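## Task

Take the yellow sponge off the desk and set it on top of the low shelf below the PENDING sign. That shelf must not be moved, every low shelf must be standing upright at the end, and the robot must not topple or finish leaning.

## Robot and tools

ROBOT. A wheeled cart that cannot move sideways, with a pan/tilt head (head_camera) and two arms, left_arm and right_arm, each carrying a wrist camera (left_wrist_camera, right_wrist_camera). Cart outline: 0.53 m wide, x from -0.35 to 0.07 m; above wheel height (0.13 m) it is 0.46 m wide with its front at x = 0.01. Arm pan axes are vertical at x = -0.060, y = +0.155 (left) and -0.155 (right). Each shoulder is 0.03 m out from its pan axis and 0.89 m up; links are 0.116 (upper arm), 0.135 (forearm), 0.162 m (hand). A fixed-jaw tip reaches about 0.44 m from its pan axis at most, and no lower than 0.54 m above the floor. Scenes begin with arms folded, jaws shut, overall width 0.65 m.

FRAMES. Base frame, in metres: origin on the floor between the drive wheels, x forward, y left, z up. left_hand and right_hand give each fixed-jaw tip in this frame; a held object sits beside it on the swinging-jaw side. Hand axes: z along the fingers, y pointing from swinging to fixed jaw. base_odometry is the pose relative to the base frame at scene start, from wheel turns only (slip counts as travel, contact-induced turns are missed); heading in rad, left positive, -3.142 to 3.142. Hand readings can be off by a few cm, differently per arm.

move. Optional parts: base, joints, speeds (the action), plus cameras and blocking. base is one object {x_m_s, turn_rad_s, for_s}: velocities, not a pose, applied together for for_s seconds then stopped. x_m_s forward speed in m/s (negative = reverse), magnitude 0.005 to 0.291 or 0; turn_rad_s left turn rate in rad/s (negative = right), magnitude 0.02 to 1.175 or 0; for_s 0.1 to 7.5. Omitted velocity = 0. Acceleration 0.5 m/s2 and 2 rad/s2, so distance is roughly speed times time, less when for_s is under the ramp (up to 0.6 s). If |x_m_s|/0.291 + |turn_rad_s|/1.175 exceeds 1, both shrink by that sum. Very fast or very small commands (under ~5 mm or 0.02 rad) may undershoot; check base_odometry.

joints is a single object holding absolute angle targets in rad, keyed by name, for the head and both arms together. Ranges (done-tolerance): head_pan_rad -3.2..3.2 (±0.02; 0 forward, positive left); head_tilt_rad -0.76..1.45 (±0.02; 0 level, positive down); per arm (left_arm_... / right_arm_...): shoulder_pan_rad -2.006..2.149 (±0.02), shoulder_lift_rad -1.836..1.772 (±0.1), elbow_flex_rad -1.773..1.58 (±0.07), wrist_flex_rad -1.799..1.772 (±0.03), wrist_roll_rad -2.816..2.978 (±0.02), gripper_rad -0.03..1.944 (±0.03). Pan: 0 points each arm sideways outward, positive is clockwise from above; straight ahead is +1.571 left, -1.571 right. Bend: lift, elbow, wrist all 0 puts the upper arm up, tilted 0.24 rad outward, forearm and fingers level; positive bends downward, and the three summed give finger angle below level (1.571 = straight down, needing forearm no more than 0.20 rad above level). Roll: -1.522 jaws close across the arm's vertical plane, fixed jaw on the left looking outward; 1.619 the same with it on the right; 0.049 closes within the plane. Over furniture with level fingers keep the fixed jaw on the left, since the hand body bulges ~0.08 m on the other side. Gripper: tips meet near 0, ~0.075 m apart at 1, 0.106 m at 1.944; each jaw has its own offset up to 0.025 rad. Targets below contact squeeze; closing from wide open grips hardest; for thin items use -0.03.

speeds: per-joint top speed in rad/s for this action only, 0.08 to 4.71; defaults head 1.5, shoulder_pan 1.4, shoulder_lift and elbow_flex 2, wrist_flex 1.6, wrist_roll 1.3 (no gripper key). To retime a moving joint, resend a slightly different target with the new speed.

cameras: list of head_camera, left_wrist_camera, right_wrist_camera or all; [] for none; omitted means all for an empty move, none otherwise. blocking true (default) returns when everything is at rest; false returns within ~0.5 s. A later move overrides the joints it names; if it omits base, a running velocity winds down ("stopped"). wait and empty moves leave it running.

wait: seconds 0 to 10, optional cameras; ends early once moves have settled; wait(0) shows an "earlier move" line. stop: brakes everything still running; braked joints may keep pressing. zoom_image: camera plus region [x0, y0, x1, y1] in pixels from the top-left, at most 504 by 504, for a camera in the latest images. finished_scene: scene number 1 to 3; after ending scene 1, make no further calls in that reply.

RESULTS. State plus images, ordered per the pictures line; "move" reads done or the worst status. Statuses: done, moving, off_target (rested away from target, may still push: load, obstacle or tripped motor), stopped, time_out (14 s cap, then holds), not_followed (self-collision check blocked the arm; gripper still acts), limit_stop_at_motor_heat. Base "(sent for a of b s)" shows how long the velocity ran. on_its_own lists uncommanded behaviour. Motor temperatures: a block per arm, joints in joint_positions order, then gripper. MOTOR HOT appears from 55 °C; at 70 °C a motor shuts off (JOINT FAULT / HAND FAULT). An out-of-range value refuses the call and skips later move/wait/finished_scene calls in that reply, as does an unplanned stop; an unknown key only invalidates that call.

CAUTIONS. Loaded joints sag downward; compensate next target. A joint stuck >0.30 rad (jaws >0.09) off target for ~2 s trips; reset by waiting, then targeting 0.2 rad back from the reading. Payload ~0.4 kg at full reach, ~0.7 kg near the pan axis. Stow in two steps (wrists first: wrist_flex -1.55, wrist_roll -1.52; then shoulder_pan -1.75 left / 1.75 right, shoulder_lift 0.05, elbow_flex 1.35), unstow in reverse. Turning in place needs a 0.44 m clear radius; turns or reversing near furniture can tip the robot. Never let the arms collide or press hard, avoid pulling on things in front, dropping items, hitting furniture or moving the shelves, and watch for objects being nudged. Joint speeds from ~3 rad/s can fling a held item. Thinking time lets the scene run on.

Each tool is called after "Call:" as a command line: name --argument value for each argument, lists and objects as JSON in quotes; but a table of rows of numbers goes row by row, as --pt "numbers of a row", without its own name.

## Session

Call:
move --joints '{"head_pan_rad": 0.0, "head_tilt_rad": 0.2}' --cameras '["head_camera", "left_wrist_camera", "right_wrist_camera"]'

Call:
move --joints '{"head_pan_rad": -0.85, "head_tilt_rad": 0.2}' --speeds '{"head_pan_rad": 3.0}' --cameras '["head_camera"]'

Call:
move --joints '{"head_pan_rad": -1.7, "head_tilt_rad": 0.2}' --speeds '{"head_pan_rad": 3.0}' --cameras '["head_camera"]'

Call:
move --joints '{"head_pan_rad": -2.55, "head_tilt_rad": 0.2}' --speeds '{"head_pan_rad": 3.0}' --cameras '["head_camera"]'

Call:
move --joints '{"head_pan_rad": 2.9, "head_tilt_rad": 0.2}' --speeds '{"head_pan_rad": 3.5}' --cameras '["head_camera"]'

Call:
move --joints '{"head_pan_rad": 2.05, "head_tilt_rad": 0.2}' --speeds '{"head_pan_rad": 3.0}' --cameras '["head_camera"]'

Call:
move --joints '{"head_pan_rad": 1.2, "head_tilt_rad": 0.2}' --speeds '{"head_pan_rad": 3.0}' --cameras '["head_camera"]'

Call:
move --joints '{"head_pan_rad": 0.6, "head_tilt_rad": 0.2}' --speeds '{"head_pan_rad": 3.0}' --cameras '["head_camera"]'

Scene clock: 0.90 s.
Motor temperatures (°C): left_arm=[27 28 28 29 28 28] | right_arm=[28 26 26 26 28 28]
move: done
base_odometry: x=+0.000 y=+0.000 heading=+0.000
base_status: not commanded
joint_positions: head_pan_rad=+0.000 head_tilt_rad=+0.192 left_arm_shoulder_pan_rad=+0.002 left_arm_shoulder_lift_rad=-1.688 left_arm_elbow_flex_rad=+1.459 left_arm_wrist_flex_rad=+0.984 left_arm_wrist_roll_rad=-0.001 left_arm_gripper_rad=+0.000 right_arm_shoulder_pan_rad=+0.004 right_arm_shoulder_lift_rad=-1.732 right_arm_elbow_flex_rad=+1.485 right_arm_wrist_flex_rad=+1.015 right_arm_wrist_roll_rad=+0.000 right_arm_gripper_rad=+0.000
joint_status: all done
left_hand: x=-0.0597 y=+0.3120 z=+0.8286 quat_wxyz=(+0.397, -0.918, +0.023, +0.009) (m; base frame)
right_hand: x=-0.0607 y=-0.3093 z=+0.8243 quat_wxyz=(+0.009, +0.024, +0.920, -0.391) (m; base frame)
pictures: head_camera, left_wrist_camera, right_wrist_camera
Images, in order (width x height): head_camera 644x476, left_wrist_camera 644x476, right_wrist_camera 644x476.

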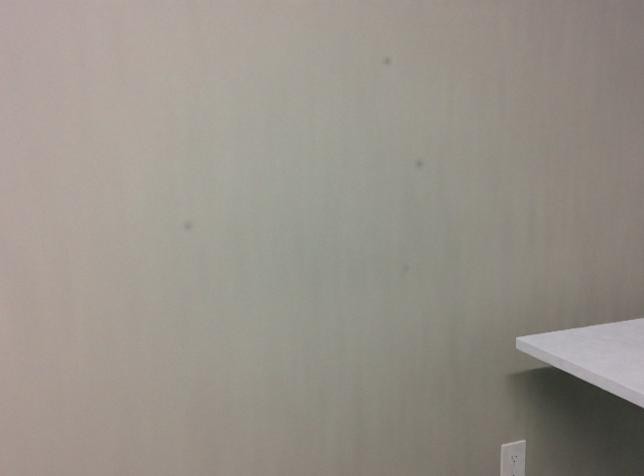

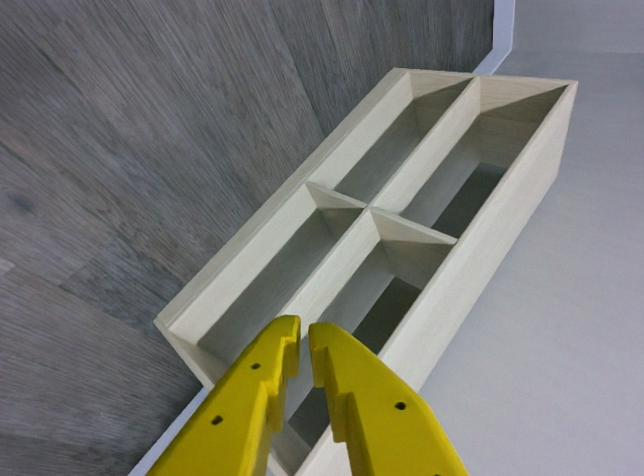

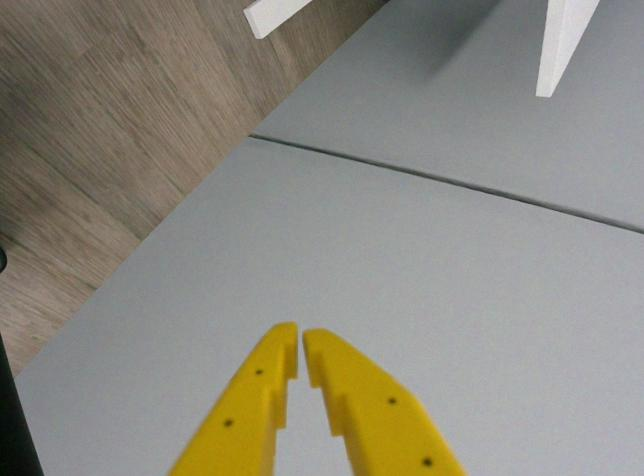

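Scene clock: 1.87 s.
move: done
base_odometry: x=+0.000 y=+0.000 heading=+0.000
base_status: not commanded
joint_positions: head_pan_rad=-0.841 head_tilt_rad=+0.192 left_arm_shoulder_pan_rad=+0.002 left_arm_shoulder_lift_rad=-1.688 left_arm_elbow_flex_rad=+1.459 left_arm_wrist_flex_rad=+0.984 left_arm_wrist_roll_rad=-0.001 left_arm_gripper_rad=+0.000 right_arm_shoulder_pan_rad=+0.004 right_arm_shoulder_lift_rad=-1.732 right_arm_elbow_flex_rad=+1.485 right_arm_wrist_flex_rad=+1.015 right_arm_wrist_roll_rad=+0.000 right_arm_gripper_rad=+0.000
joint_status: all done
left_hand: x=-0.0597 y=+0.3120 z=+0.8286 quat_wxyz=(+0.397, -0.918, +0.023, +0.009) (m; base frame)
right_hand: x=-0.0607 y=-0.3093 z=+0.8243 quat_wxyz=(+0.009, +0.024, +0.920, -0.391) (m; base frame)
pictures: head_camera
Images, in order (width x height): head_camera 644x476.

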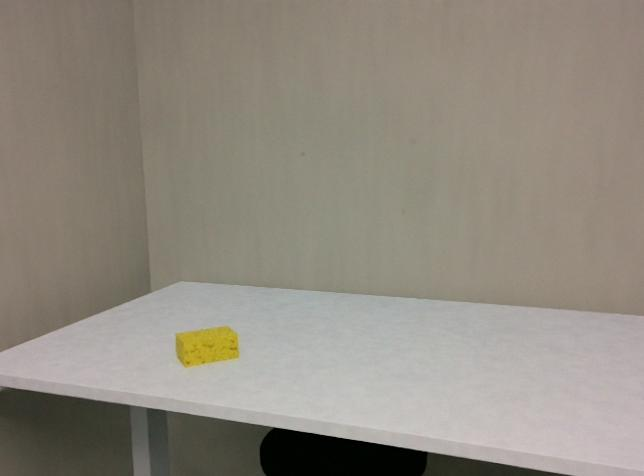

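Scene clock: 2.83 s.
move: done
base_odometry: x=+0.000 y=+0.000 heading=+0.000
base_status: not commanded
joint_positions: head_pan_rad=-1.690 head_tilt_rad=+0.192 left_arm_shoulder_pan_rad=+0.002 left_arm_shoulder_lift_rad=-1.688 left_arm_elbow_flex_rad=+1.459 left_arm_wrist_flex_rad=+0.984 left_arm_wrist_roll_rad=-0.001 left_arm_gripper_rad=+0.000 right_arm_shoulder_pan_rad=+0.004 right_arm_shoulder_lift_rad=-1.732 right_arm_elbow_flex_rad=+1.485 right_arm_wrist_flex_rad=+1.015 right_arm_wrist_roll_rad=+0.000 right_arm_gripper_rad=+0.000
joint_status: all done
left_hand: x=-0.0597 y=+0.3120 z=+0.8286 quat_wxyz=(+0.397, -0.918, +0.023, +0.009) (m; base frame)
right_hand: x=-0.0607 y=-0.3093 z=+0.8243 quat_wxyz=(+0.009, +0.024, +0.920, -0.391) (m; base frame)
pictures: head_camera
Images, in order (width x height): head_camera 644x476.

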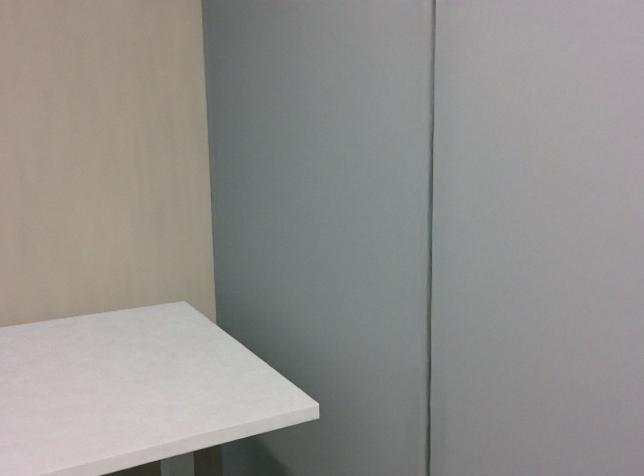

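Scene clock: 3.80 s.
move: done
base_odometry: x=+0.000 y=+0.000 heading=+0.000
base_status: not commanded
joint_positions: head_pan_rad=-2.540 head_tilt_rad=+0.192 left_arm_shoulder_pan_rad=+0.002 left_arm_shoulder_lift_rad=-1.688 left_arm_elbow_flex_rad=+1.459 left_arm_wrist_flex_rad=+0.984 left_arm_wrist_roll_rad=-0.001 left_arm_gripper_rad=+0.000 right_arm_shoulder_pan_rad=+0.004 right_arm_shoulder_lift_rad=-1.732 right_arm_elbow_flex_rad=+1.485 right_arm_wrist_flex_rad=+1.015 right_arm_wrist_roll_rad=+0.000 right_arm_gripper_rad=+0.000
joint_status: all done
left_hand: x=-0.0597 y=+0.3120 z=+0.8286 quat_wxyz=(+0.397, -0.918, +0.023, +0.009) (m; base frame)
right_hand: x=-0.0607 y=-0.3093 z=+0.8243 quat_wxyz=(+0.009, +0.024, +0.920, -0.391) (m; base frame)
pictures: head_camera
Images, in order (width x height): head_camera 644x476.

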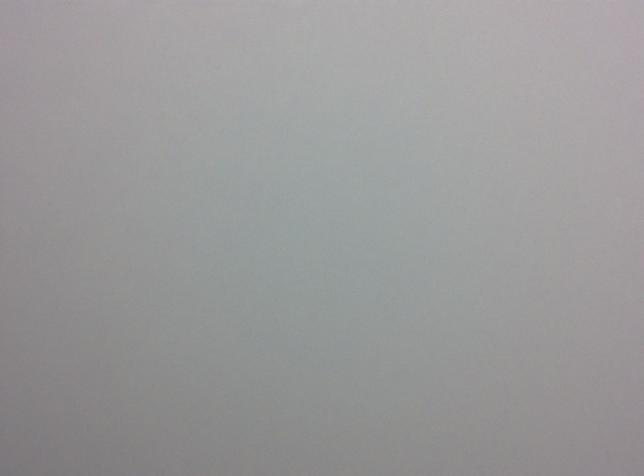

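Scene clock: 6.07 s.
move: done
base_odometry: x=+0.000 y=+0.000 heading=+0.000
base_status: not commanded
joint_positions: head_pan_rad=+2.890 head_tilt_rad=+0.192 left_arm_shoulder_pan_rad=+0.002 left_arm_shoulder_lift_rad=-1.688 left_arm_elbow_flex_rad=+1.459 left_arm_wrist_flex_rad=+0.984 left_arm_wrist_roll_rad=-0.001 left_arm_gripper_rad=+0.000 right_arm_shoulder_pan_rad=+0.004 right_arm_shoulder_lift_rad=-1.732 right_arm_elbow_flex_rad=+1.485 right_arm_wrist_flex_rad=+1.015 right_arm_wrist_roll_rad=+0.000 right_arm_gripper_rad=+0.000
joint_status: all done
left_hand: x=-0.0597 y=+0.3120 z=+0.8286 quat_wxyz=(+0.397, -0.918, +0.023, +0.009) (m; base frame)
right_hand: x=-0.0607 y=-0.3093 z=+0.8243 quat_wxyz=(+0.009, +0.024, +0.920, -0.391) (m; base frame)
pictures: head_camera
Images, in order (width x height): head_camera 644x476.

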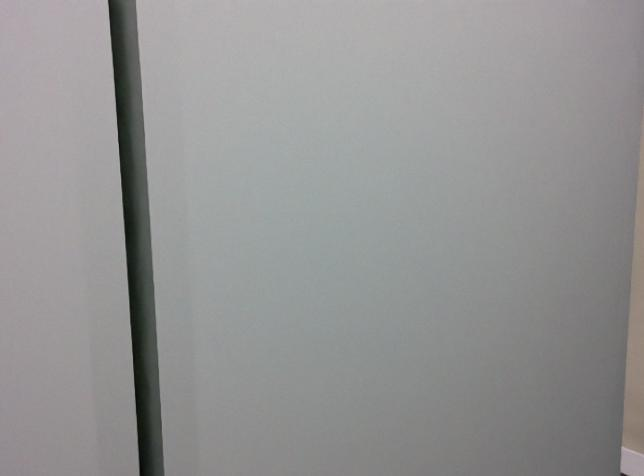

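Scene clock: 7.03 s.
move: done
base_odometry: x=+0.000 y=+0.000 heading=+0.000
base_status: not commanded
joint_positions: head_pan_rad=+2.059 head_tilt_rad=+0.192 left_arm_shoulder_pan_rad=+0.002 left_arm_shoulder_lift_rad=-1.688 left_arm_elbow_flex_rad=+1.459 left_arm_wrist_flex_rad=+0.984 left_arm_wrist_roll_rad=-0.001 left_arm_gripper_rad=+0.000 right_arm_shoulder_pan_rad=+0.004 right_arm_shoulder_lift_rad=-1.732 right_arm_elbow_flex_rad=+1.485 right_arm_wrist_flex_rad=+1.015 right_arm_wrist_roll_rad=+0.000 right_arm_gripper_rad=+0.000
joint_status: all done
left_hand: x=-0.0597 y=+0.3120 z=+0.8286 quat_wxyz=(+0.397, -0.918, +0.023, +0.009) (m; base frame)
right_hand: x=-0.0607 y=-0.3093 z=+0.8243 quat_wxyz=(+0.009, +0.024, +0.920, -0.391) (m; base frame)
pictures: head_camera
Images, in order (width x height): head_camera 644x476.

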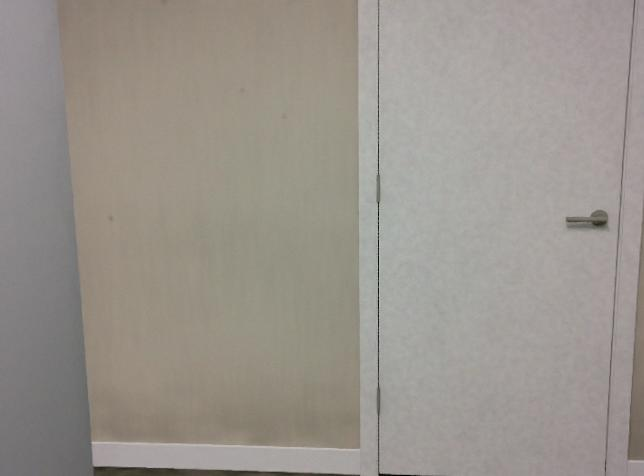

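Scene clock: 8.00 s.
move: done
base_odometry: x=+0.000 y=+0.000 heading=+0.000
base_status: not commanded
joint_positions: head_pan_rad=+1.209 head_tilt_rad=+0.192 left_arm_shoulder_pan_rad=+0.002 left_arm_shoulder_lift_rad=-1.688 left_arm_elbow_flex_rad=+1.459 left_arm_wrist_flex_rad=+0.984 left_arm_wrist_roll_rad=-0.001 left_arm_gripper_rad=+0.000 right_arm_shoulder_pan_rad=+0.004 right_arm_shoulder_lift_rad=-1.732 right_arm_elbow_flex_rad=+1.485 right_arm_wrist_flex_rad=+1.015 right_arm_wrist_roll_rad=+0.000 right_arm_gripper_rad=+0.000
joint_status: all done
left_hand: x=-0.0597 y=+0.3120 z=+0.8286 quat_wxyz=(+0.397, -0.918, +0.023, +0.009) (m; base frame)
right_hand: x=-0.0607 y=-0.3093 z=+0.8243 quat_wxyz=(+0.009, +0.024, +0.920, -0.391) (m; base frame)
pictures: head_camera
Images, in order (width x height): head_camera 644x476.

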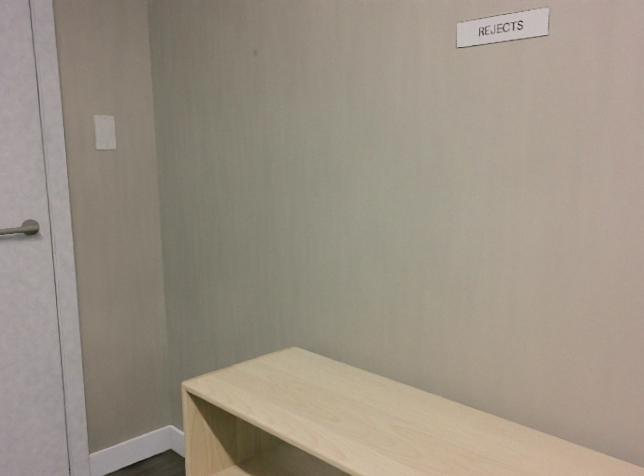

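Scene clock: 8.87 s.
move: done
base_odometry: x=+0.000 y=+0.000 heading=+0.000
base_status: not commanded
joint_positions: head_pan_rad=+0.609 head_tilt_rad=+0.192 left_arm_shoulder_pan_rad=+0.002 left_arm_shoulder_lift_rad=-1.688 left_arm_elbow_flex_rad=+1.459 left_arm_wrist_flex_rad=+0.984 left_arm_wrist_roll_rad=-0.001 left_arm_gripper_rad=+0.000 right_arm_shoulder_pan_rad=+0.004 right_arm_shoulder_lift_rad=-1.732 right_arm_elbow_flex_rad=+1.485 right_arm_wrist_flex_rad=+1.015 right_arm_wrist_roll_rad=+0.000 right_arm_gripper_rad=+0.000
joint_status: all done
left_hand: x=-0.0597 y=+0.3120 z=+0.8286 quat_wxyz=(+0.397, -0.918, +0.023, +0.009) (m; base frame)
right_hand: x=-0.0607 y=-0.3093 z=+0.8243 quat_wxyz=(+0.009, +0.024, +0.920, -0.391) (m; base frame)
pictures: head_camera
Images, in order (width x height): head_camera 644x476.

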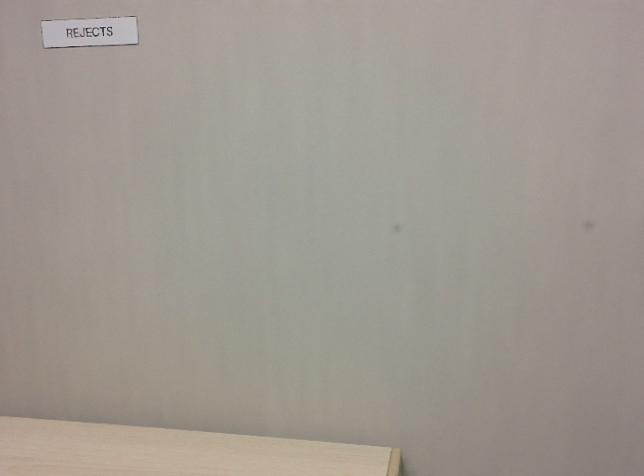

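Call:
move --base '{"turn_rad_s": -0.4, "for_s": 0.4}' --joints '{"left_arm_shoulder_pan_rad": 2.12, "left_arm_wrist_roll_rad": -1.522, "head_pan_rad": 0.0, "head_tilt_rad": 0.55}'

Call:
move --base '{"x_m_s": 0.25, "for_s": 2.92}'

Call:
move --base '{"turn_rad_s": -0.7, "for_s": 1.41}' --joints '{"left_arm_shoulder_lift_rad": 0.02, "left_arm_elbow_flex_rad": -0.32, "left_arm_wrist_flex_rad": 0.83, "left_arm_gripper_rad": 1.9}' --speeds '{"left_arm_shoulder_lift_rad": 1.2, "left_arm_elbow_flex_rad": 1.2}' --cameras '["head_camera", "left_wrist_camera"]'

Scene clock: 93.50 s.
move: done
base_odometry: x=+0.000 y=+0.000 heading=-0.158
base_status: done (sent for 0.4 of 0.4 s)
joint_positions: head_pan_rad=+0.009 head_tilt_rad=+0.543 left_arm_shoulder_pan_rad=+2.115 left_arm_shoulder_lift_rad=-1.688 left_arm_elbow_flex_rad=+1.459 left_arm_wrist_flex_rad=+0.984 left_arm_wrist_roll_rad=-1.518 left_arm_gripper_rad=+0.000 right_arm_shoulder_pan_rad=+0.003 right_arm_shoulder_lift_rad=-1.732 right_arm_elbow_flex_rad=+1.485 right_arm_wrist_flex_rad=+1.015 right_arm_wrist_roll_rad=+0.000 right_arm_gripper_rad=+0.000
joint_status: all done
left_hand: x=+0.0828 y=+0.0775 z=+0.8341 quat_wxyz=(+0.382, +0.245, +0.885, -0.108) (m; base frame)
right_hand: x=-0.0604 y=-0.3093 z=+0.8243 quat_wxyz=(+0.009, +0.024, +0.920, -0.391) (m; base frame)
pictures: none

Scene clock: 97.60 s.
move: done
base_odometry: x=+0.724 y=-0.117 heading=-0.160
base_status: done (sent for 2.93 of 2.93 s)
joint_positions: head_pan_rad=+0.009 head_tilt_rad=+0.544 left_arm_shoulder_pan_rad=+2.114 left_arm_shoulder_lift_rad=-1.688 left_arm_elbow_flex_rad=+1.459 left_arm_wrist_flex_rad=+0.984 left_arm_wrist_roll_rad=-1.518 left_arm_gripper_rad=+0.000 right_arm_shoulder_pan_rad=-0.002 right_arm_shoulder_lift_rad=-1.732 right_arm_elbow_flex_rad=+1.485 right_arm_wrist_flex_rad=+1.015 right_arm_wrist_roll_rad=+0.000 right_arm_gripper_rad=+0.000
joint_status: not commanded
left_hand: x=+0.0829 y=+0.0777 z=+0.8341 quat_wxyz=(+0.382, +0.244, +0.885, -0.107) (m; base frame)
right_hand: x=-0.0597 y=-0.3093 z=+0.8243 quat_wxyz=(+0.010, +0.021, +0.920, -0.390) (m; base frame)
pictures: none

Scene clock: 99.83 s.
move: done
base_odometry: x=+0.724 y=-0.116 heading=-1.139
base_status: done (sent for 1.4 of 1.4 s)
joint_positions: head_pan_rad=+0.009 head_tilt_rad=+0.544 left_arm_shoulder_pan_rad=+2.112 left_arm_shoulder_lift_rad=+0.027 left_arm_elbow_flex_rad=-0.282 left_arm_wrist_flex_rad=+0.843 left_arm_wrist_roll_rad=-1.518 left_arm_gripper_rad=+1.891 right_arm_shoulder_pan_rad=+0.003 right_arm_shoulder_lift_rad=-1.732 right_arm_elbow_flex_rad=+1.485 right_arm_wrist_flex_rad=+1.015 right_arm_wrist_roll_rad=+0.000 right_arm_gripper_rad=+0.000
joint_status: all done
left_hand: x=+0.2217 y=-0.0055 z=+0.9557 quat_wxyz=(+0.455, +0.234, +0.850, -0.127) (m; base frame)
right_hand: x=-0.0604 y=-0.3093 z=+0.8243 quat_wxyz=(+0.009, +0.024, +0.920, -0.391) (m; base frame)
pictures: head_camera, left_wrist_camera
Images, in order (width x height): head_camera 644x476, left_wrist_camera 644x476.

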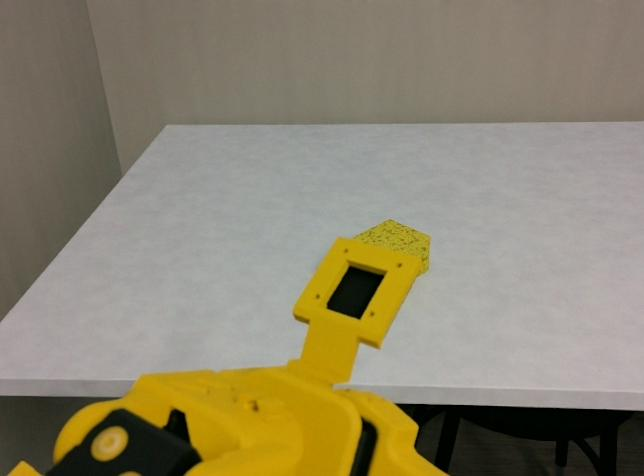

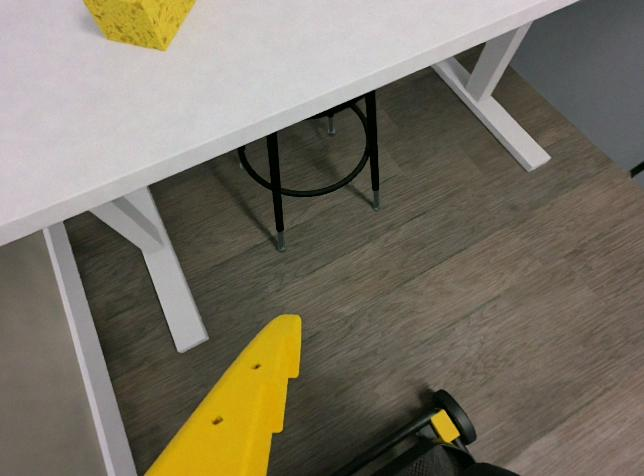

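Call:
move --base '{"turn_rad_s": 0.4, "for_s": 0.36}'

Call:
move --base '{"x_m_s": 0.2, "for_s": 1.77}'

Call:
move --base '{"turn_rad_s": -0.4, "for_s": 0.38}' --joints '{"head_pan_rad": 0.0, "head_tilt_rad": 0.95}' --cameras '["head_camera", "left_wrist_camera"]'

Scene clock: 123.33 s.
move: done
base_odometry: x=+0.723 y=-0.116 heading=-0.993
base_status: done (sent for 0.37 of 0.37 s)
joint_positions: head_pan_rad=+0.009 head_tilt_rad=+0.544 left_arm_shoulder_pan_rad=+2.115 left_arm_shoulder_lift_rad=+0.027 left_arm_elbow_flex_rad=-0.282 left_arm_wrist_flex_rad=+0.843 left_arm_wrist_roll_rad=-1.518 left_arm_gripper_rad=+1.891 right_arm_shoulder_pan_rad=-0.002 right_arm_shoulder_lift_rad=-1.732 right_arm_elbow_flex_rad=+1.485 right_arm_wrist_flex_rad=+1.015 right_arm_wrist_roll_rad=+0.000 right_arm_gripper_rad=+0.000
joint_status: not commanded
left_hand: x=+0.2212 y=-0.0063 z=+0.9557 quat_wxyz=(+0.454, +0.235, +0.850, -0.128) (m; base frame)
right_hand: x=-0.0597 y=-0.3093 z=+0.8243 quat_wxyz=(+0.010, +0.021, +0.920, -0.390) (m; base frame)
pictures: none

Scene clock: 126.03 s.
move: done
base_odometry: x=+0.916 y=-0.413 heading=-0.995
base_status: done (sent for 1.77 of 1.77 s)
joint_positions: head_pan_rad=+0.009 head_tilt_rad=+0.544 left_arm_shoulder_pan_rad=+2.115 left_arm_shoulder_lift_rad=+0.027 left_arm_elbow_flex_rad=-0.282 left_arm_wrist_flex_rad=+0.843 left_arm_wrist_roll_rad=-1.518 left_arm_gripper_rad=+1.891 right_arm_shoulder_pan_rad=+0.003 right_arm_shoulder_lift_rad=-1.732 right_arm_elbow_flex_rad=+1.485 right_arm_wrist_flex_rad=+1.015 right_arm_wrist_roll_rad=+0.000 right_arm_gripper_rad=+0.000
joint_status: not commanded
left_hand: x=+0.2212 y=-0.0063 z=+0.9557 quat_wxyz=(+0.454, +0.235, +0.850, -0.128) (m; base frame)
right_hand: x=-0.0604 y=-0.3093 z=+0.8243 quat_wxyz=(+0.009, +0.024, +0.920, -0.391) (m; base frame)
pictures: none

Scene clock: 127.10 s.
move: done
base_odometry: x=+0.916 y=-0.414 heading=-1.140
base_status: done (sent for 0.37 of 0.37 s)
joint_positions: head_pan_rad=+0.009 head_tilt_rad=+0.943 left_arm_shoulder_pan_rad=+2.117 left_arm_shoulder_lift_rad=+0.027 left_arm_elbow_flex_rad=-0.282 left_arm_wrist_flex_rad=+0.843 left_arm_wrist_roll_rad=-1.518 left_arm_gripper_rad=+1.891 right_arm_shoulder_pan_rad=+0.003 right_arm_shoulder_lift_rad=-1.732 right_arm_elbow_flex_rad=+1.485 right_arm_wrist_flex_rad=+1.015 right_arm_wrist_roll_rad=+0.000 right_arm_gripper_rad=+0.000
joint_status: all done
left_hand: x=+0.2209 y=-0.0068 z=+0.9557 quat_wxyz=(+0.454, +0.236, +0.849, -0.128) (m; base frame)
right_hand: x=-0.0604 y=-0.3093 z=+0.8243 quat_wxyz=(+0.009, +0.024, +0.920, -0.391) (m; base frame)
pictures: head_camera, left_wrist_camera
Images, in order (width x height): head_camera 644x476, left_wrist_camera 644x476.

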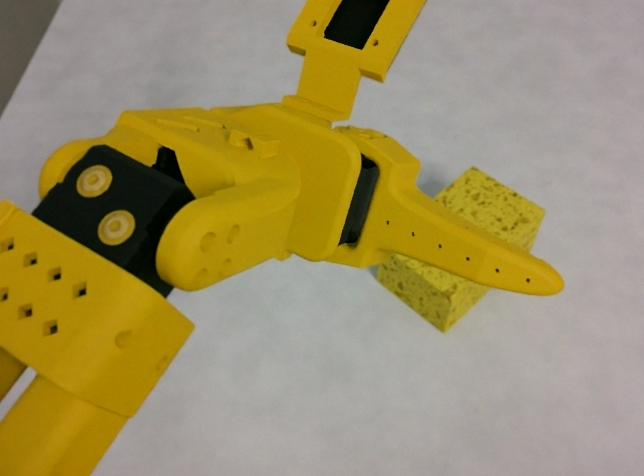

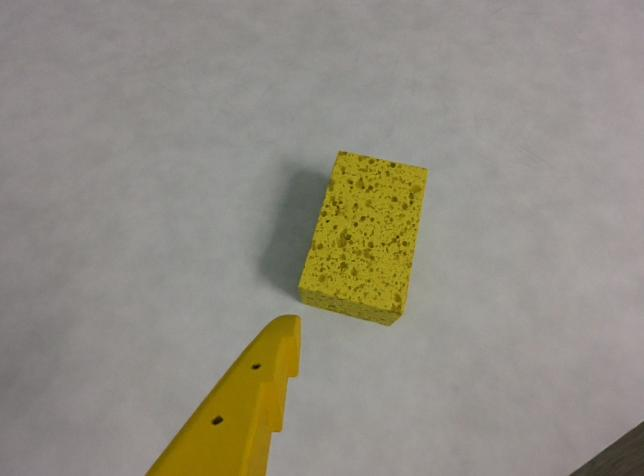

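Call:
move --joints '{"left_arm_shoulder_pan_rad": 2.10, "left_arm_shoulder_lift_rad": 0.44, "left_arm_elbow_flex_rad": -0.645, "left_arm_wrist_flex_rad": 0.76, "left_arm_gripper_rad": 1.89}' --cameras '["left_wrist_camera"]'

Scene clock: 165.10 s.
move: done
base_odometry: x=+0.916 y=-0.414 heading=-1.140
base_status: not commanded
joint_positions: head_pan_rad=+0.009 head_tilt_rad=+0.943 left_arm_shoulder_pan_rad=+2.100 left_arm_shoulder_lift_rad=+0.452 left_arm_elbow_flex_rad=-0.608 left_arm_wrist_flex_rad=+0.774 left_arm_wrist_roll_rad=-1.518 left_arm_gripper_rad=+1.891 right_arm_shoulder_pan_rad=+0.003 right_arm_shoulder_lift_rad=-1.732 right_arm_elbow_flex_rad=+1.485 right_arm_wrist_flex_rad=+1.015 right_arm_wrist_roll_rad=+0.000 right_arm_gripper_rad=+0.000
joint_status: all done
left_hand: x=+0.2615 y=-0.0241 z=+0.9162 quat_wxyz=(+0.443, +0.231, +0.858, -0.121) (m; base frame)
right_hand: x=-0.0604 y=-0.3093 z=+0.8243 quat_wxyz=(+0.009, +0.024, +0.920, -0.391) (m; base frame)
pictures: left_wrist_camera
Images, in order (width x height): left_wrist_camera 644x476.

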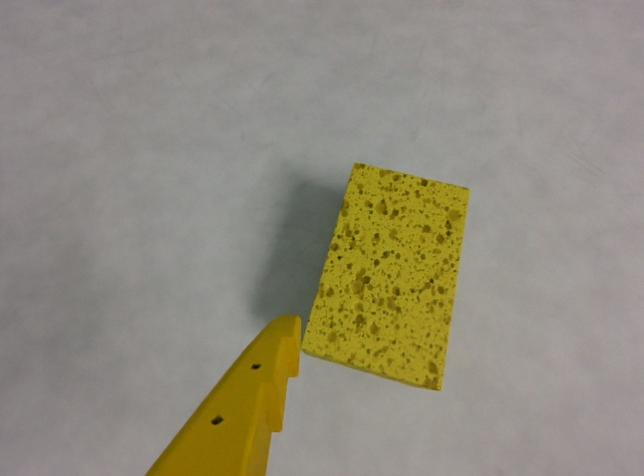

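Call:
move --joints '{"left_arm_shoulder_pan_rad": 2.06, "left_arm_shoulder_lift_rad": 0.80, "left_arm_elbow_flex_rad": -0.735, "left_arm_wrist_flex_rad": 0.50}' --cameras '["left_wrist_camera"]'

Scene clock: 193.30 s.
move: done
base_odometry: x=+0.916 y=-0.414 heading=-1.140
base_status: not commanded
joint_positions: head_pan_rad=+0.009 head_tilt_rad=+0.943 left_arm_shoulder_pan_rad=+2.063 left_arm_shoulder_lift_rad=+0.818 left_arm_elbow_flex_rad=-0.697 left_arm_wrist_flex_rad=+0.514 left_arm_wrist_roll_rad=-1.524 left_arm_gripper_rad=+1.891 right_arm_shoulder_pan_rad=+0.003 right_arm_shoulder_lift_rad=-1.732 right_arm_elbow_flex_rad=+1.485 right_arm_wrist_flex_rad=+1.015 right_arm_wrist_roll_rad=+0.000 right_arm_gripper_rad=+0.000
joint_status: all done
left_hand: x=+0.2920 y=-0.0251 z=+0.8440 quat_wxyz=(+0.437, +0.218, +0.865, -0.110) (m; base frame)
right_hand: x=-0.0604 y=-0.3093 z=+0.8243 quat_wxyz=(+0.009, +0.024, +0.920, -0.391) (m; base frame)
pictures: left_wrist_camera
Images, in order (width x height): left_wrist_camera 644x476.

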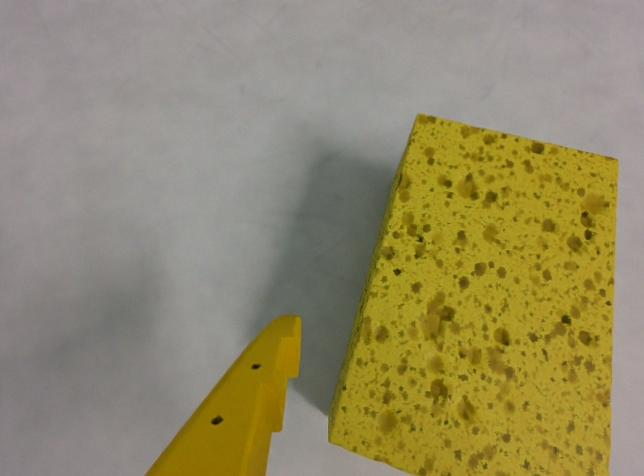

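Call:
move --joints '{"left_arm_shoulder_lift_rad": 1.14, "left_arm_elbow_flex_rad": -0.93, "left_arm_wrist_flex_rad": 0.41}' --cameras '["left_wrist_camera"]'

Call:
move --joints '{"left_arm_gripper_rad": 0.7}' --cameras '["left_wrist_camera"]'

Scene clock: 200.37 s.
move: done
base_odometry: x=+0.916 y=-0.414 heading=-1.140
base_status: not commanded
joint_positions: head_pan_rad=+0.009 head_tilt_rad=+0.943 left_arm_shoulder_pan_rad=+2.063 left_arm_shoulder_lift_rad=+1.159 left_arm_elbow_flex_rad=-0.892 left_arm_wrist_flex_rad=+0.424 left_arm_wrist_roll_rad=-1.524 left_arm_gripper_rad=+1.891 right_arm_shoulder_pan_rad=+0.003 right_arm_shoulder_lift_rad=-1.732 right_arm_elbow_flex_rad=+1.485 right_arm_wrist_flex_rad=+1.015 right_arm_wrist_roll_rad=+0.000 right_arm_gripper_rad=+0.000
joint_status: all done
left_hand: x=+0.2960 y=-0.0273 z=+0.7805 quat_wxyz=(+0.413, +0.221, +0.877, -0.104) (m; base frame)
right_hand: x=-0.0604 y=-0.3093 z=+0.8243 quat_wxyz=(+0.009, +0.024, +0.920, -0.391) (m; base frame)
pictures: left_wrist_camera
Images, in order (width x height): left_wrist_camera 644x476.

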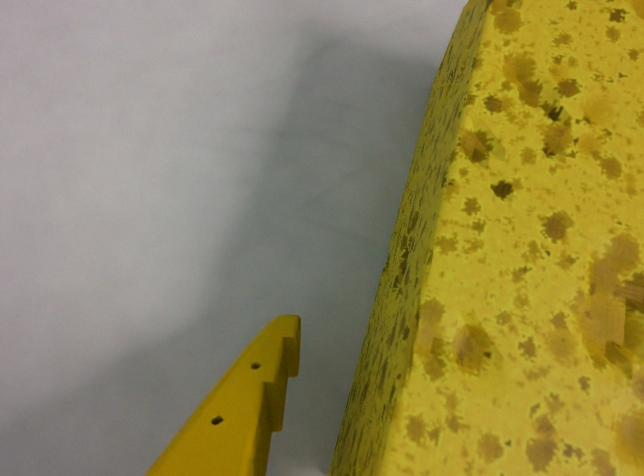

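Scene clock: 201.50 s.
move: off_target
base_odometry: x=+0.916 y=-0.414 heading=-1.140
base_status: not commanded
joint_positions: head_pan_rad=+0.009 head_tilt_rad=+0.943 left_arm_shoulder_pan_rad=+2.066 left_arm_shoulder_lift_rad=+1.159 left_arm_elbow_flex_rad=-0.912 left_arm_wrist_flex_rad=+0.418 left_arm_wrist_roll_rad=-1.518 left_arm_gripper_rad=+0.945 right_arm_shoulder_pan_rad=+0.001 right_arm_shoulder_lift_rad=-1.732 right_arm_elbow_flex_rad=+1.485 right_arm_wrist_flex_rad=+1.015 right_arm_wrist_roll_rad=+0.000 right_arm_gripper_rad=+0.000
joint_status: left_arm_gripper_rad off_target (ended at +0.944, target +0.700)
left_hand: x=+0.2983 y=-0.0299 z=+0.7864 quat_wxyz=(+0.424, +0.219, +0.872, -0.108) (m; base frame)
right_hand: x=-0.0602 y=-0.3093 z=+0.8243 quat_wxyz=(+0.009, +0.023, +0.920, -0.391) (m; base frame)
pictures: left_wrist_camera
Images, in order (width x height): left_wrist_camera 644x476.

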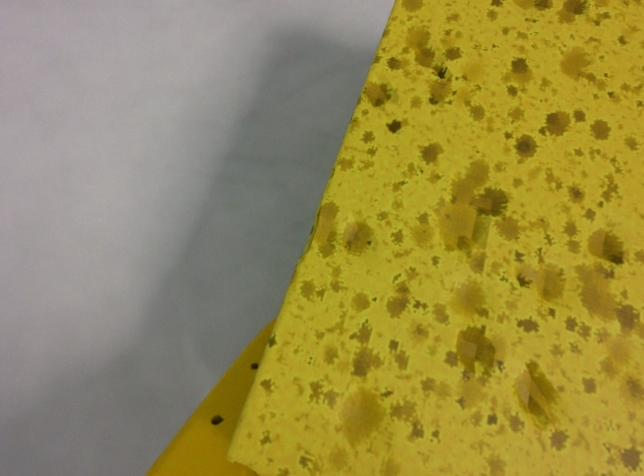

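Call:
move --joints '{"left_arm_gripper_rad": 0.78, "left_arm_shoulder_lift_rad": 0.7}' --speeds '{"left_arm_shoulder_lift_rad": 0.8}' --cameras '["left_wrist_camera"]'

Scene clock: 208.40 s.
move: off_target
base_odometry: x=+0.916 y=-0.414 heading=-1.140
base_status: not commanded
joint_positions: head_pan_rad=+0.009 head_tilt_rad=+0.943 left_arm_shoulder_pan_rad=+2.063 left_arm_shoulder_lift_rad=+0.774 left_arm_elbow_flex_rad=-0.912 left_arm_wrist_flex_rad=+0.418 left_arm_wrist_roll_rad=-1.527 left_arm_gripper_rad=+0.945 right_arm_shoulder_pan_rad=+0.001 right_arm_shoulder_lift_rad=-1.732 right_arm_elbow_flex_rad=+1.485 right_arm_wrist_flex_rad=+1.015 right_arm_wrist_roll_rad=+0.000 right_arm_gripper_rad=+0.000
joint_status: left_arm_gripper_rad off_target (ended at +0.944, target +0.780); the others done
left_hand: x=+0.3104 y=-0.0350 z=+0.9343 quat_wxyz=(+0.584, +0.197, +0.774, -0.145) (m; base frame)
right_hand: x=-0.0602 y=-0.3093 z=+0.8243 quat_wxyz=(+0.009, +0.023, +0.920, -0.391) (m; base frame)
pictures: left_wrist_camera
Images, in order (width x height): left_wrist_camera 644x476.

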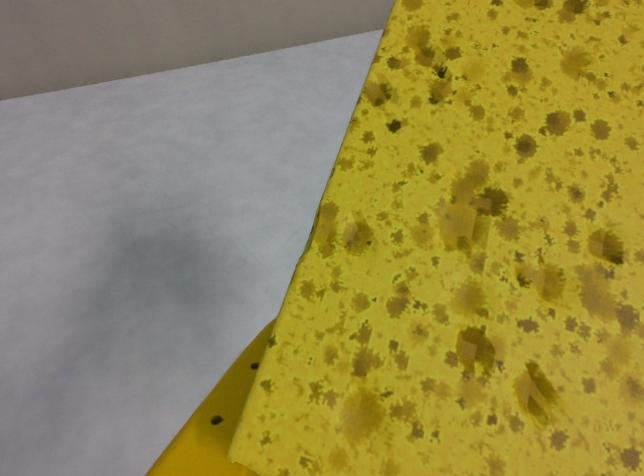

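Call:
move --base '{"x_m_s": -0.25, "for_s": 1.6}' --joints '{"left_arm_shoulder_pan_rad": 1.571, "left_arm_shoulder_lift_rad": -1.08, "left_arm_elbow_flex_rad": 0.98, "left_arm_wrist_flex_rad": 0.094, "head_pan_rad": -2.44, "head_tilt_rad": 0.2}' --speeds '{"left_arm_shoulder_lift_rad": 0.9, "left_arm_elbow_flex_rad": 0.9, "left_arm_shoulder_pan_rad": 0.5}' --cameras '["head_camera", "left_wrist_camera"]'

Scene clock: 229.20 s.
move: done
base_odometry: x=+0.749 y=-0.049 heading=-1.142
base_status: done (sent for 1.6 of 1.6 s)
joint_positions: head_pan_rad=-2.431 head_tilt_rad=+0.212 left_arm_shoulder_pan_rad=+1.576 left_arm_shoulder_lift_rad=-1.055 left_arm_elbow_flex_rad=+0.987 left_arm_wrist_flex_rad=+0.111 left_arm_wrist_roll_rad=-1.527 left_arm_gripper_rad=+0.945 right_arm_shoulder_pan_rad=+0.004 right_arm_shoulder_lift_rad=-1.732 right_arm_elbow_flex_rad=+1.485 right_arm_wrist_flex_rad=+1.015 right_arm_wrist_roll_rad=+0.000 right_arm_gripper_rad=+0.000
joint_status: all done
left_hand: x=+0.1809 y=+0.1616 z=+0.9812 quat_wxyz=(+0.692, +0.003, +0.722, +0.000) (m; base frame)
right_hand: x=-0.0607 y=-0.3093 z=+0.8243 quat_wxyz=(+0.009, +0.024, +0.920, -0.391) (m; base frame)
pictures: head_camera, left_wrist_camera
Images, in order (width x height): head_camera 644x476, left_wrist_camera 644x476.

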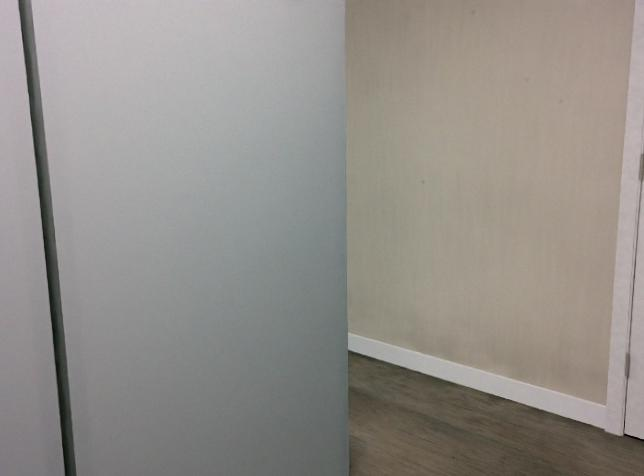

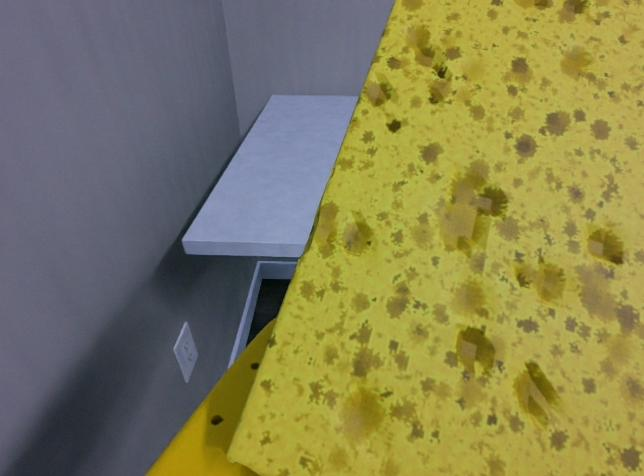

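Call:
move --base '{"turn_rad_s": -0.85, "for_s": 3.1}' --joints '{"head_pan_rad": 0.3, "head_tilt_rad": 0.2}'

Call:
move --base '{"x_m_s": 0.25, "for_s": 4.2}' --cameras '["head_camera"]'

Scene clock: 287.53 s.
move: done
base_odometry: x=+0.749 y=-0.049 heading=+2.509
base_status: done (sent for 3.1 of 3.1 s)
joint_positions: head_pan_rad=+0.290 head_tilt_rad=+0.212 left_arm_shoulder_pan_rad=+1.574 left_arm_shoulder_lift_rad=-1.055 left_arm_elbow_flex_rad=+0.987 left_arm_wrist_flex_rad=+0.111 left_arm_wrist_roll_rad=-1.527 left_arm_gripper_rad=+0.945 right_arm_shoulder_pan_rad=+0.003 right_arm_shoulder_lift_rad=-1.732 right_arm_elbow_flex_rad=+1.485 right_arm_wrist_flex_rad=+1.015 right_arm_wrist_roll_rad=+0.000 right_arm_gripper_rad=+0.000
joint_status: all done
left_hand: x=+0.1809 y=+0.1620 z=+0.9812 quat_wxyz=(+0.692, +0.003, +0.722, +0.001) (m; base frame)
right_hand: x=-0.0604 y=-0.3093 z=+0.8243 quat_wxyz=(+0.009, +0.024, +0.920, -0.391) (m; base frame)
pictures: none

Scene clock: 292.90 s.
move: done
base_odometry: x=-0.097 y=+0.574 heading=+2.509
base_status: done (sent for 4.2 of 4.2 s)
joint_positions: head_pan_rad=+0.290 head_tilt_rad=+0.212 left_arm_shoulder_pan_rad=+1.574 left_arm_shoulder_lift_rad=-1.056 left_arm_elbow_flex_rad=+0.987 left_arm_wrist_flex_rad=+0.111 left_arm_wrist_roll_rad=-1.527 left_arm_gripper_rad=+0.945 right_arm_shoulder_pan_rad=+0.000 right_arm_shoulder_lift_rad=-1.732 right_arm_elbow_flex_rad=+1.485 right_arm_wrist_flex_rad=+1.015 right_arm_wrist_roll_rad=+0.000 right_arm_gripper_rad=+0.000
joint_status: not commanded
left_hand: x=+0.1808 y=+0.1620 z=+0.9815 quat_wxyz=(+0.692, +0.003, +0.722, +0.001) (m; base frame)
right_hand: x=-0.0599 y=-0.3093 z=+0.8243 quat_wxyz=(+0.010, +0.022, +0.920, -0.391) (m; base frame)
pictures: head_camera
Images, in order (width x height): head_camera 644x476.

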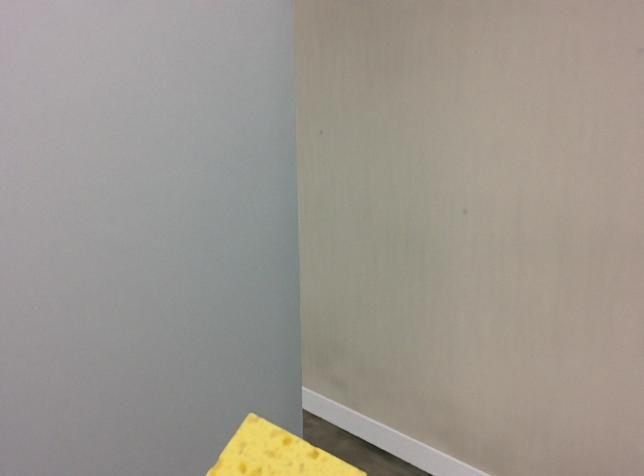

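Call:
move --base '{"turn_rad_s": -0.6, "for_s": 0.7}'

Call:
move --base '{"x_m_s": 0.25, "for_s": 3.75}' --joints '{"head_pan_rad": 1.0, "head_tilt_rad": 0.1}' --cameras '["head_camera"]'

Call:
move --base '{"turn_rad_s": 0.8, "for_s": 1.8}' --joints '{"head_pan_rad": 0.0, "head_tilt_rad": 0.1}' --cameras '["head_camera"]'

Scene clock: 322.60 s.
move: done
base_odometry: x=-0.097 y=+0.573 heading=+2.089
base_status: done (sent for 0.7 of 0.7 s)
joint_positions: head_pan_rad=+0.290 head_tilt_rad=+0.212 left_arm_shoulder_pan_rad=+1.571 left_arm_shoulder_lift_rad=-1.056 left_arm_elbow_flex_rad=+0.987 left_arm_wrist_flex_rad=+0.111 left_arm_wrist_roll_rad=-1.527 left_arm_gripper_rad=+0.945 right_arm_shoulder_pan_rad=+0.004 right_arm_shoulder_lift_rad=-1.732 right_arm_elbow_flex_rad=+1.485 right_arm_wrist_flex_rad=+1.015 right_arm_wrist_roll_rad=+0.000 right_arm_gripper_rad=+0.000
joint_status: not commanded
left_hand: x=+0.1808 y=+0.1627 z=+0.9815 quat_wxyz=(+0.692, +0.002, +0.722, +0.002) (m; base frame)
right_hand: x=-0.0607 y=-0.3093 z=+0.8243 quat_wxyz=(+0.009, +0.024, +0.920, -0.391) (m; base frame)
pictures: none

Scene clock: 327.53 s.
move: done
base_odometry: x=-0.562 y=+1.393 heading=+2.089
base_status: done (sent for 3.77 of 3.77 s)
joint_positions: head_pan_rad=+0.989 head_tilt_rad=+0.110 left_arm_shoulder_pan_rad=+1.571 left_arm_shoulder_lift_rad=-1.056 left_arm_elbow_flex_rad=+0.987 left_arm_wrist_flex_rad=+0.111 left_arm_wrist_roll_rad=-1.527 left_arm_gripper_rad=+0.945 right_arm_shoulder_pan_rad=+0.000 right_arm_shoulder_lift_rad=-1.732 right_arm_elbow_flex_rad=+1.485 right_arm_wrist_flex_rad=+1.015 right_arm_wrist_roll_rad=+0.000 right_arm_gripper_rad=+0.000
joint_status: all done
left_hand: x=+0.1808 y=+0.1627 z=+0.9815 quat_wxyz=(+0.692, +0.002, +0.722, +0.002) (m; base frame)
right_hand: x=-0.0599 y=-0.3093 z=+0.8243 quat_wxyz=(+0.010, +0.022, +0.920, -0.391) (m; base frame)
pictures: head_camera
Images, in order (width x height): head_camera 644x476.

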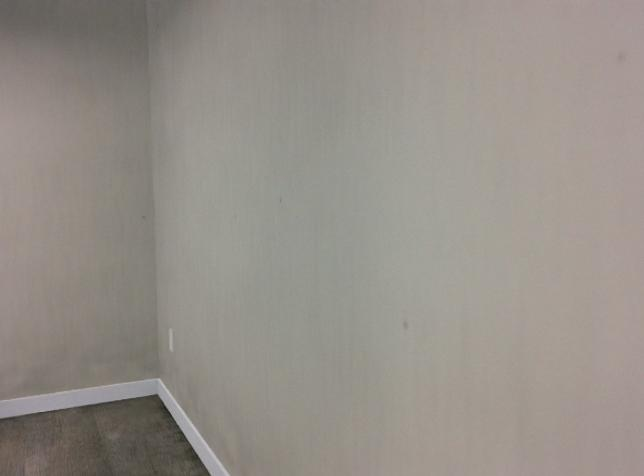

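Scene clock: 330.20 s.
move: done
base_odometry: x=-0.561 y=+1.392 heading=-2.756
base_status: done (sent for 1.8 of 1.8 s)
joint_positions: head_pan_rad=+0.009 head_tilt_rad=+0.110 left_arm_shoulder_pan_rad=+1.566 left_arm_shoulder_lift_rad=-1.056 left_arm_elbow_flex_rad=+0.987 left_arm_wrist_flex_rad=+0.111 left_arm_wrist_roll_rad=-1.527 left_arm_gripper_rad=+0.945 right_arm_shoulder_pan_rad=-0.004 right_arm_shoulder_lift_rad=-1.732 right_arm_elbow_flex_rad=+1.485 right_arm_wrist_flex_rad=+1.015 right_arm_wrist_roll_rad=+0.000 right_arm_gripper_rad=+0.000
joint_status: all done
left_hand: x=+0.1807 y=+0.1638 z=+0.9815 quat_wxyz=(+0.692, +0.000, +0.722, +0.003) (m; base frame)
right_hand: x=-0.0595 y=-0.3093 z=+0.8243 quat_wxyz=(+0.010, +0.021, +0.920, -0.390) (m; base frame)
pictures: head_camera
Images, in order (width x height): head_camera 644x476.

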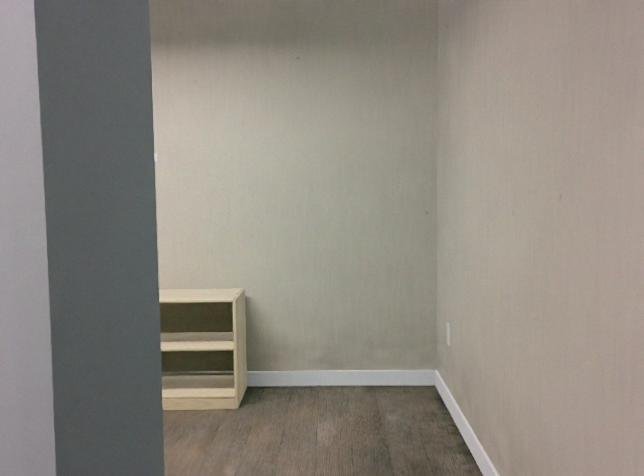

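Call:
move --base '{"turn_rad_s": -0.4, "for_s": 0.4}'

Call:
move --base '{"x_m_s": 0.25, "for_s": 6.34}' --joints '{"head_pan_rad": 0.75, "head_tilt_rad": 0.1}' --cameras '["head_camera"]'

Call:
move --joints '{"head_pan_rad": 1.6, "head_tilt_rad": 0.1}' --cameras '["head_camera"]'

Scene clock: 364.03 s.
Motor temperatures (°C): left_arm=[27 28 27 28 27 33] | right_arm=[28 26 26 26 27 28]
move: done
base_odometry: x=-0.561 y=+1.392 heading=-2.915
base_status: done (sent for 0.4 of 0.4 s)
joint_positions: head_pan_rad=+0.009 head_tilt_rad=+0.110 left_arm_shoulder_pan_rad=+1.571 left_arm_shoulder_lift_rad=-1.056 left_arm_elbow_flex_rad=+0.987 left_arm_wrist_flex_rad=+0.111 left_arm_wrist_roll_rad=-1.527 left_arm_gripper_rad=+0.945 right_arm_shoulder_pan_rad=+0.001 right_arm_shoulder_lift_rad=-1.732 right_arm_elbow_flex_rad=+1.485 right_arm_wrist_flex_rad=+1.015 right_arm_wrist_roll_rad=+0.000 right_arm_gripper_rad=+0.000
joint_status: not commanded
left_hand: x=+0.1808 y=+0.1627 z=+0.9815 quat_wxyz=(+0.692, +0.002, +0.722, +0.002) (m; base frame)
right_hand: x=-0.0602 y=-0.3093 z=+0.8243 quat_wxyz=(+0.009, +0.023, +0.920, -0.391) (m; base frame)
pictures: none

Scene clock: 371.53 s.
move: done
base_odometry: x=-2.105 y=+1.037 heading=-2.914
base_status: done (sent for 6.33 of 6.33 s)
joint_positions: head_pan_rad=+0.739 head_tilt_rad=+0.110 left_arm_shoulder_pan_rad=+1.571 left_arm_shoulder_lift_rad=-1.056 left_arm_elbow_flex_rad=+0.987 left_arm_wrist_flex_rad=+0.111 left_arm_wrist_roll_rad=-1.527 left_arm_gripper_rad=+0.945 right_arm_shoulder_pan_rad=+0.001 right_arm_shoulder_lift_rad=-1.732 right_arm_elbow_flex_rad=+1.485 right_arm_wrist_flex_rad=+1.015 right_arm_wrist_roll_rad=+0.000 right_arm_gripper_rad=+0.000
joint_status: all done
left_hand: x=+0.1808 y=+0.1627 z=+0.9815 quat_wxyz=(+0.692, +0.002, +0.722, +0.002) (m; base frame)
right_hand: x=-0.0602 y=-0.3093 z=+0.8243 quat_wxyz=(+0.009, +0.023, +0.920, -0.391) (m; base frame)
pictures: head_camera
Images, in order (width x height): head_camera 644x476.

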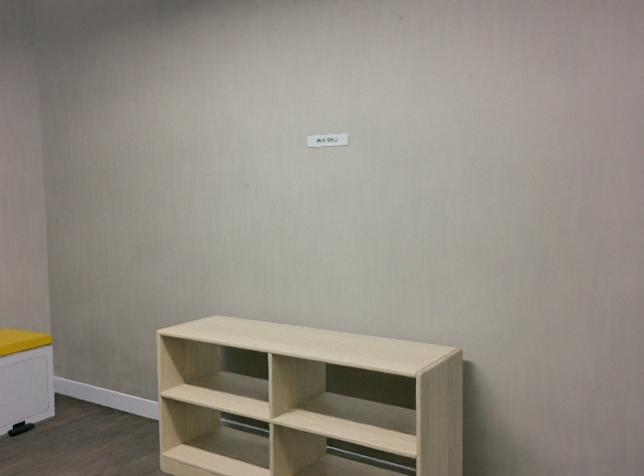

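Scene clock: 372.90 s.
move: done
base_odometry: x=-2.105 y=+1.037 heading=-2.914
base_status: not commanded
joint_positions: head_pan_rad=+1.589 head_tilt_rad=+0.110 left_arm_shoulder_pan_rad=+1.571 left_arm_shoulder_lift_rad=-1.056 left_arm_elbow_flex_rad=+0.987 left_arm_wrist_flex_rad=+0.111 left_arm_wrist_roll_rad=-1.527 left_arm_gripper_rad=+0.945 right_arm_shoulder_pan_rad=+0.001 right_arm_shoulder_lift_rad=-1.732 right_arm_elbow_flex_rad=+1.485 right_arm_wrist_flex_rad=+1.015 right_arm_wrist_roll_rad=+0.000 right_arm_gripper_rad=+0.000
joint_status: all done
left_hand: x=+0.1808 y=+0.1627 z=+0.9815 quat_wxyz=(+0.692, +0.002, +0.722, +0.002) (m; base frame)
right_hand: x=-0.0602 y=-0.3093 z=+0.8243 quat_wxyz=(+0.009, +0.023, +0.920, -0.391) (m; base frame)
pictures: head_camera
Images, in order (width x height): head_camera 644x476.

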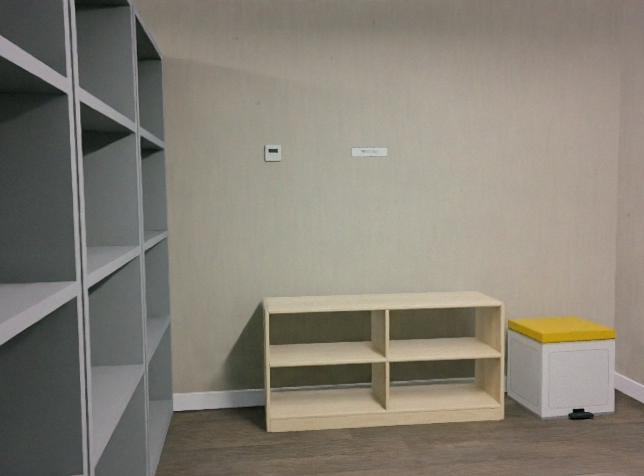

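Call:
zoom_image --camera "head_camera" --region '[340, 138, 400, 168]'

Scaled by 8.400.

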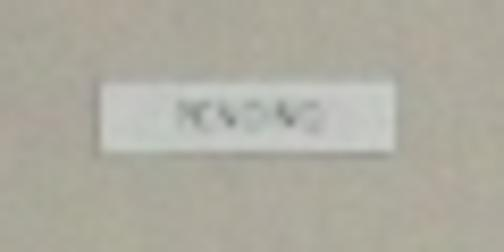

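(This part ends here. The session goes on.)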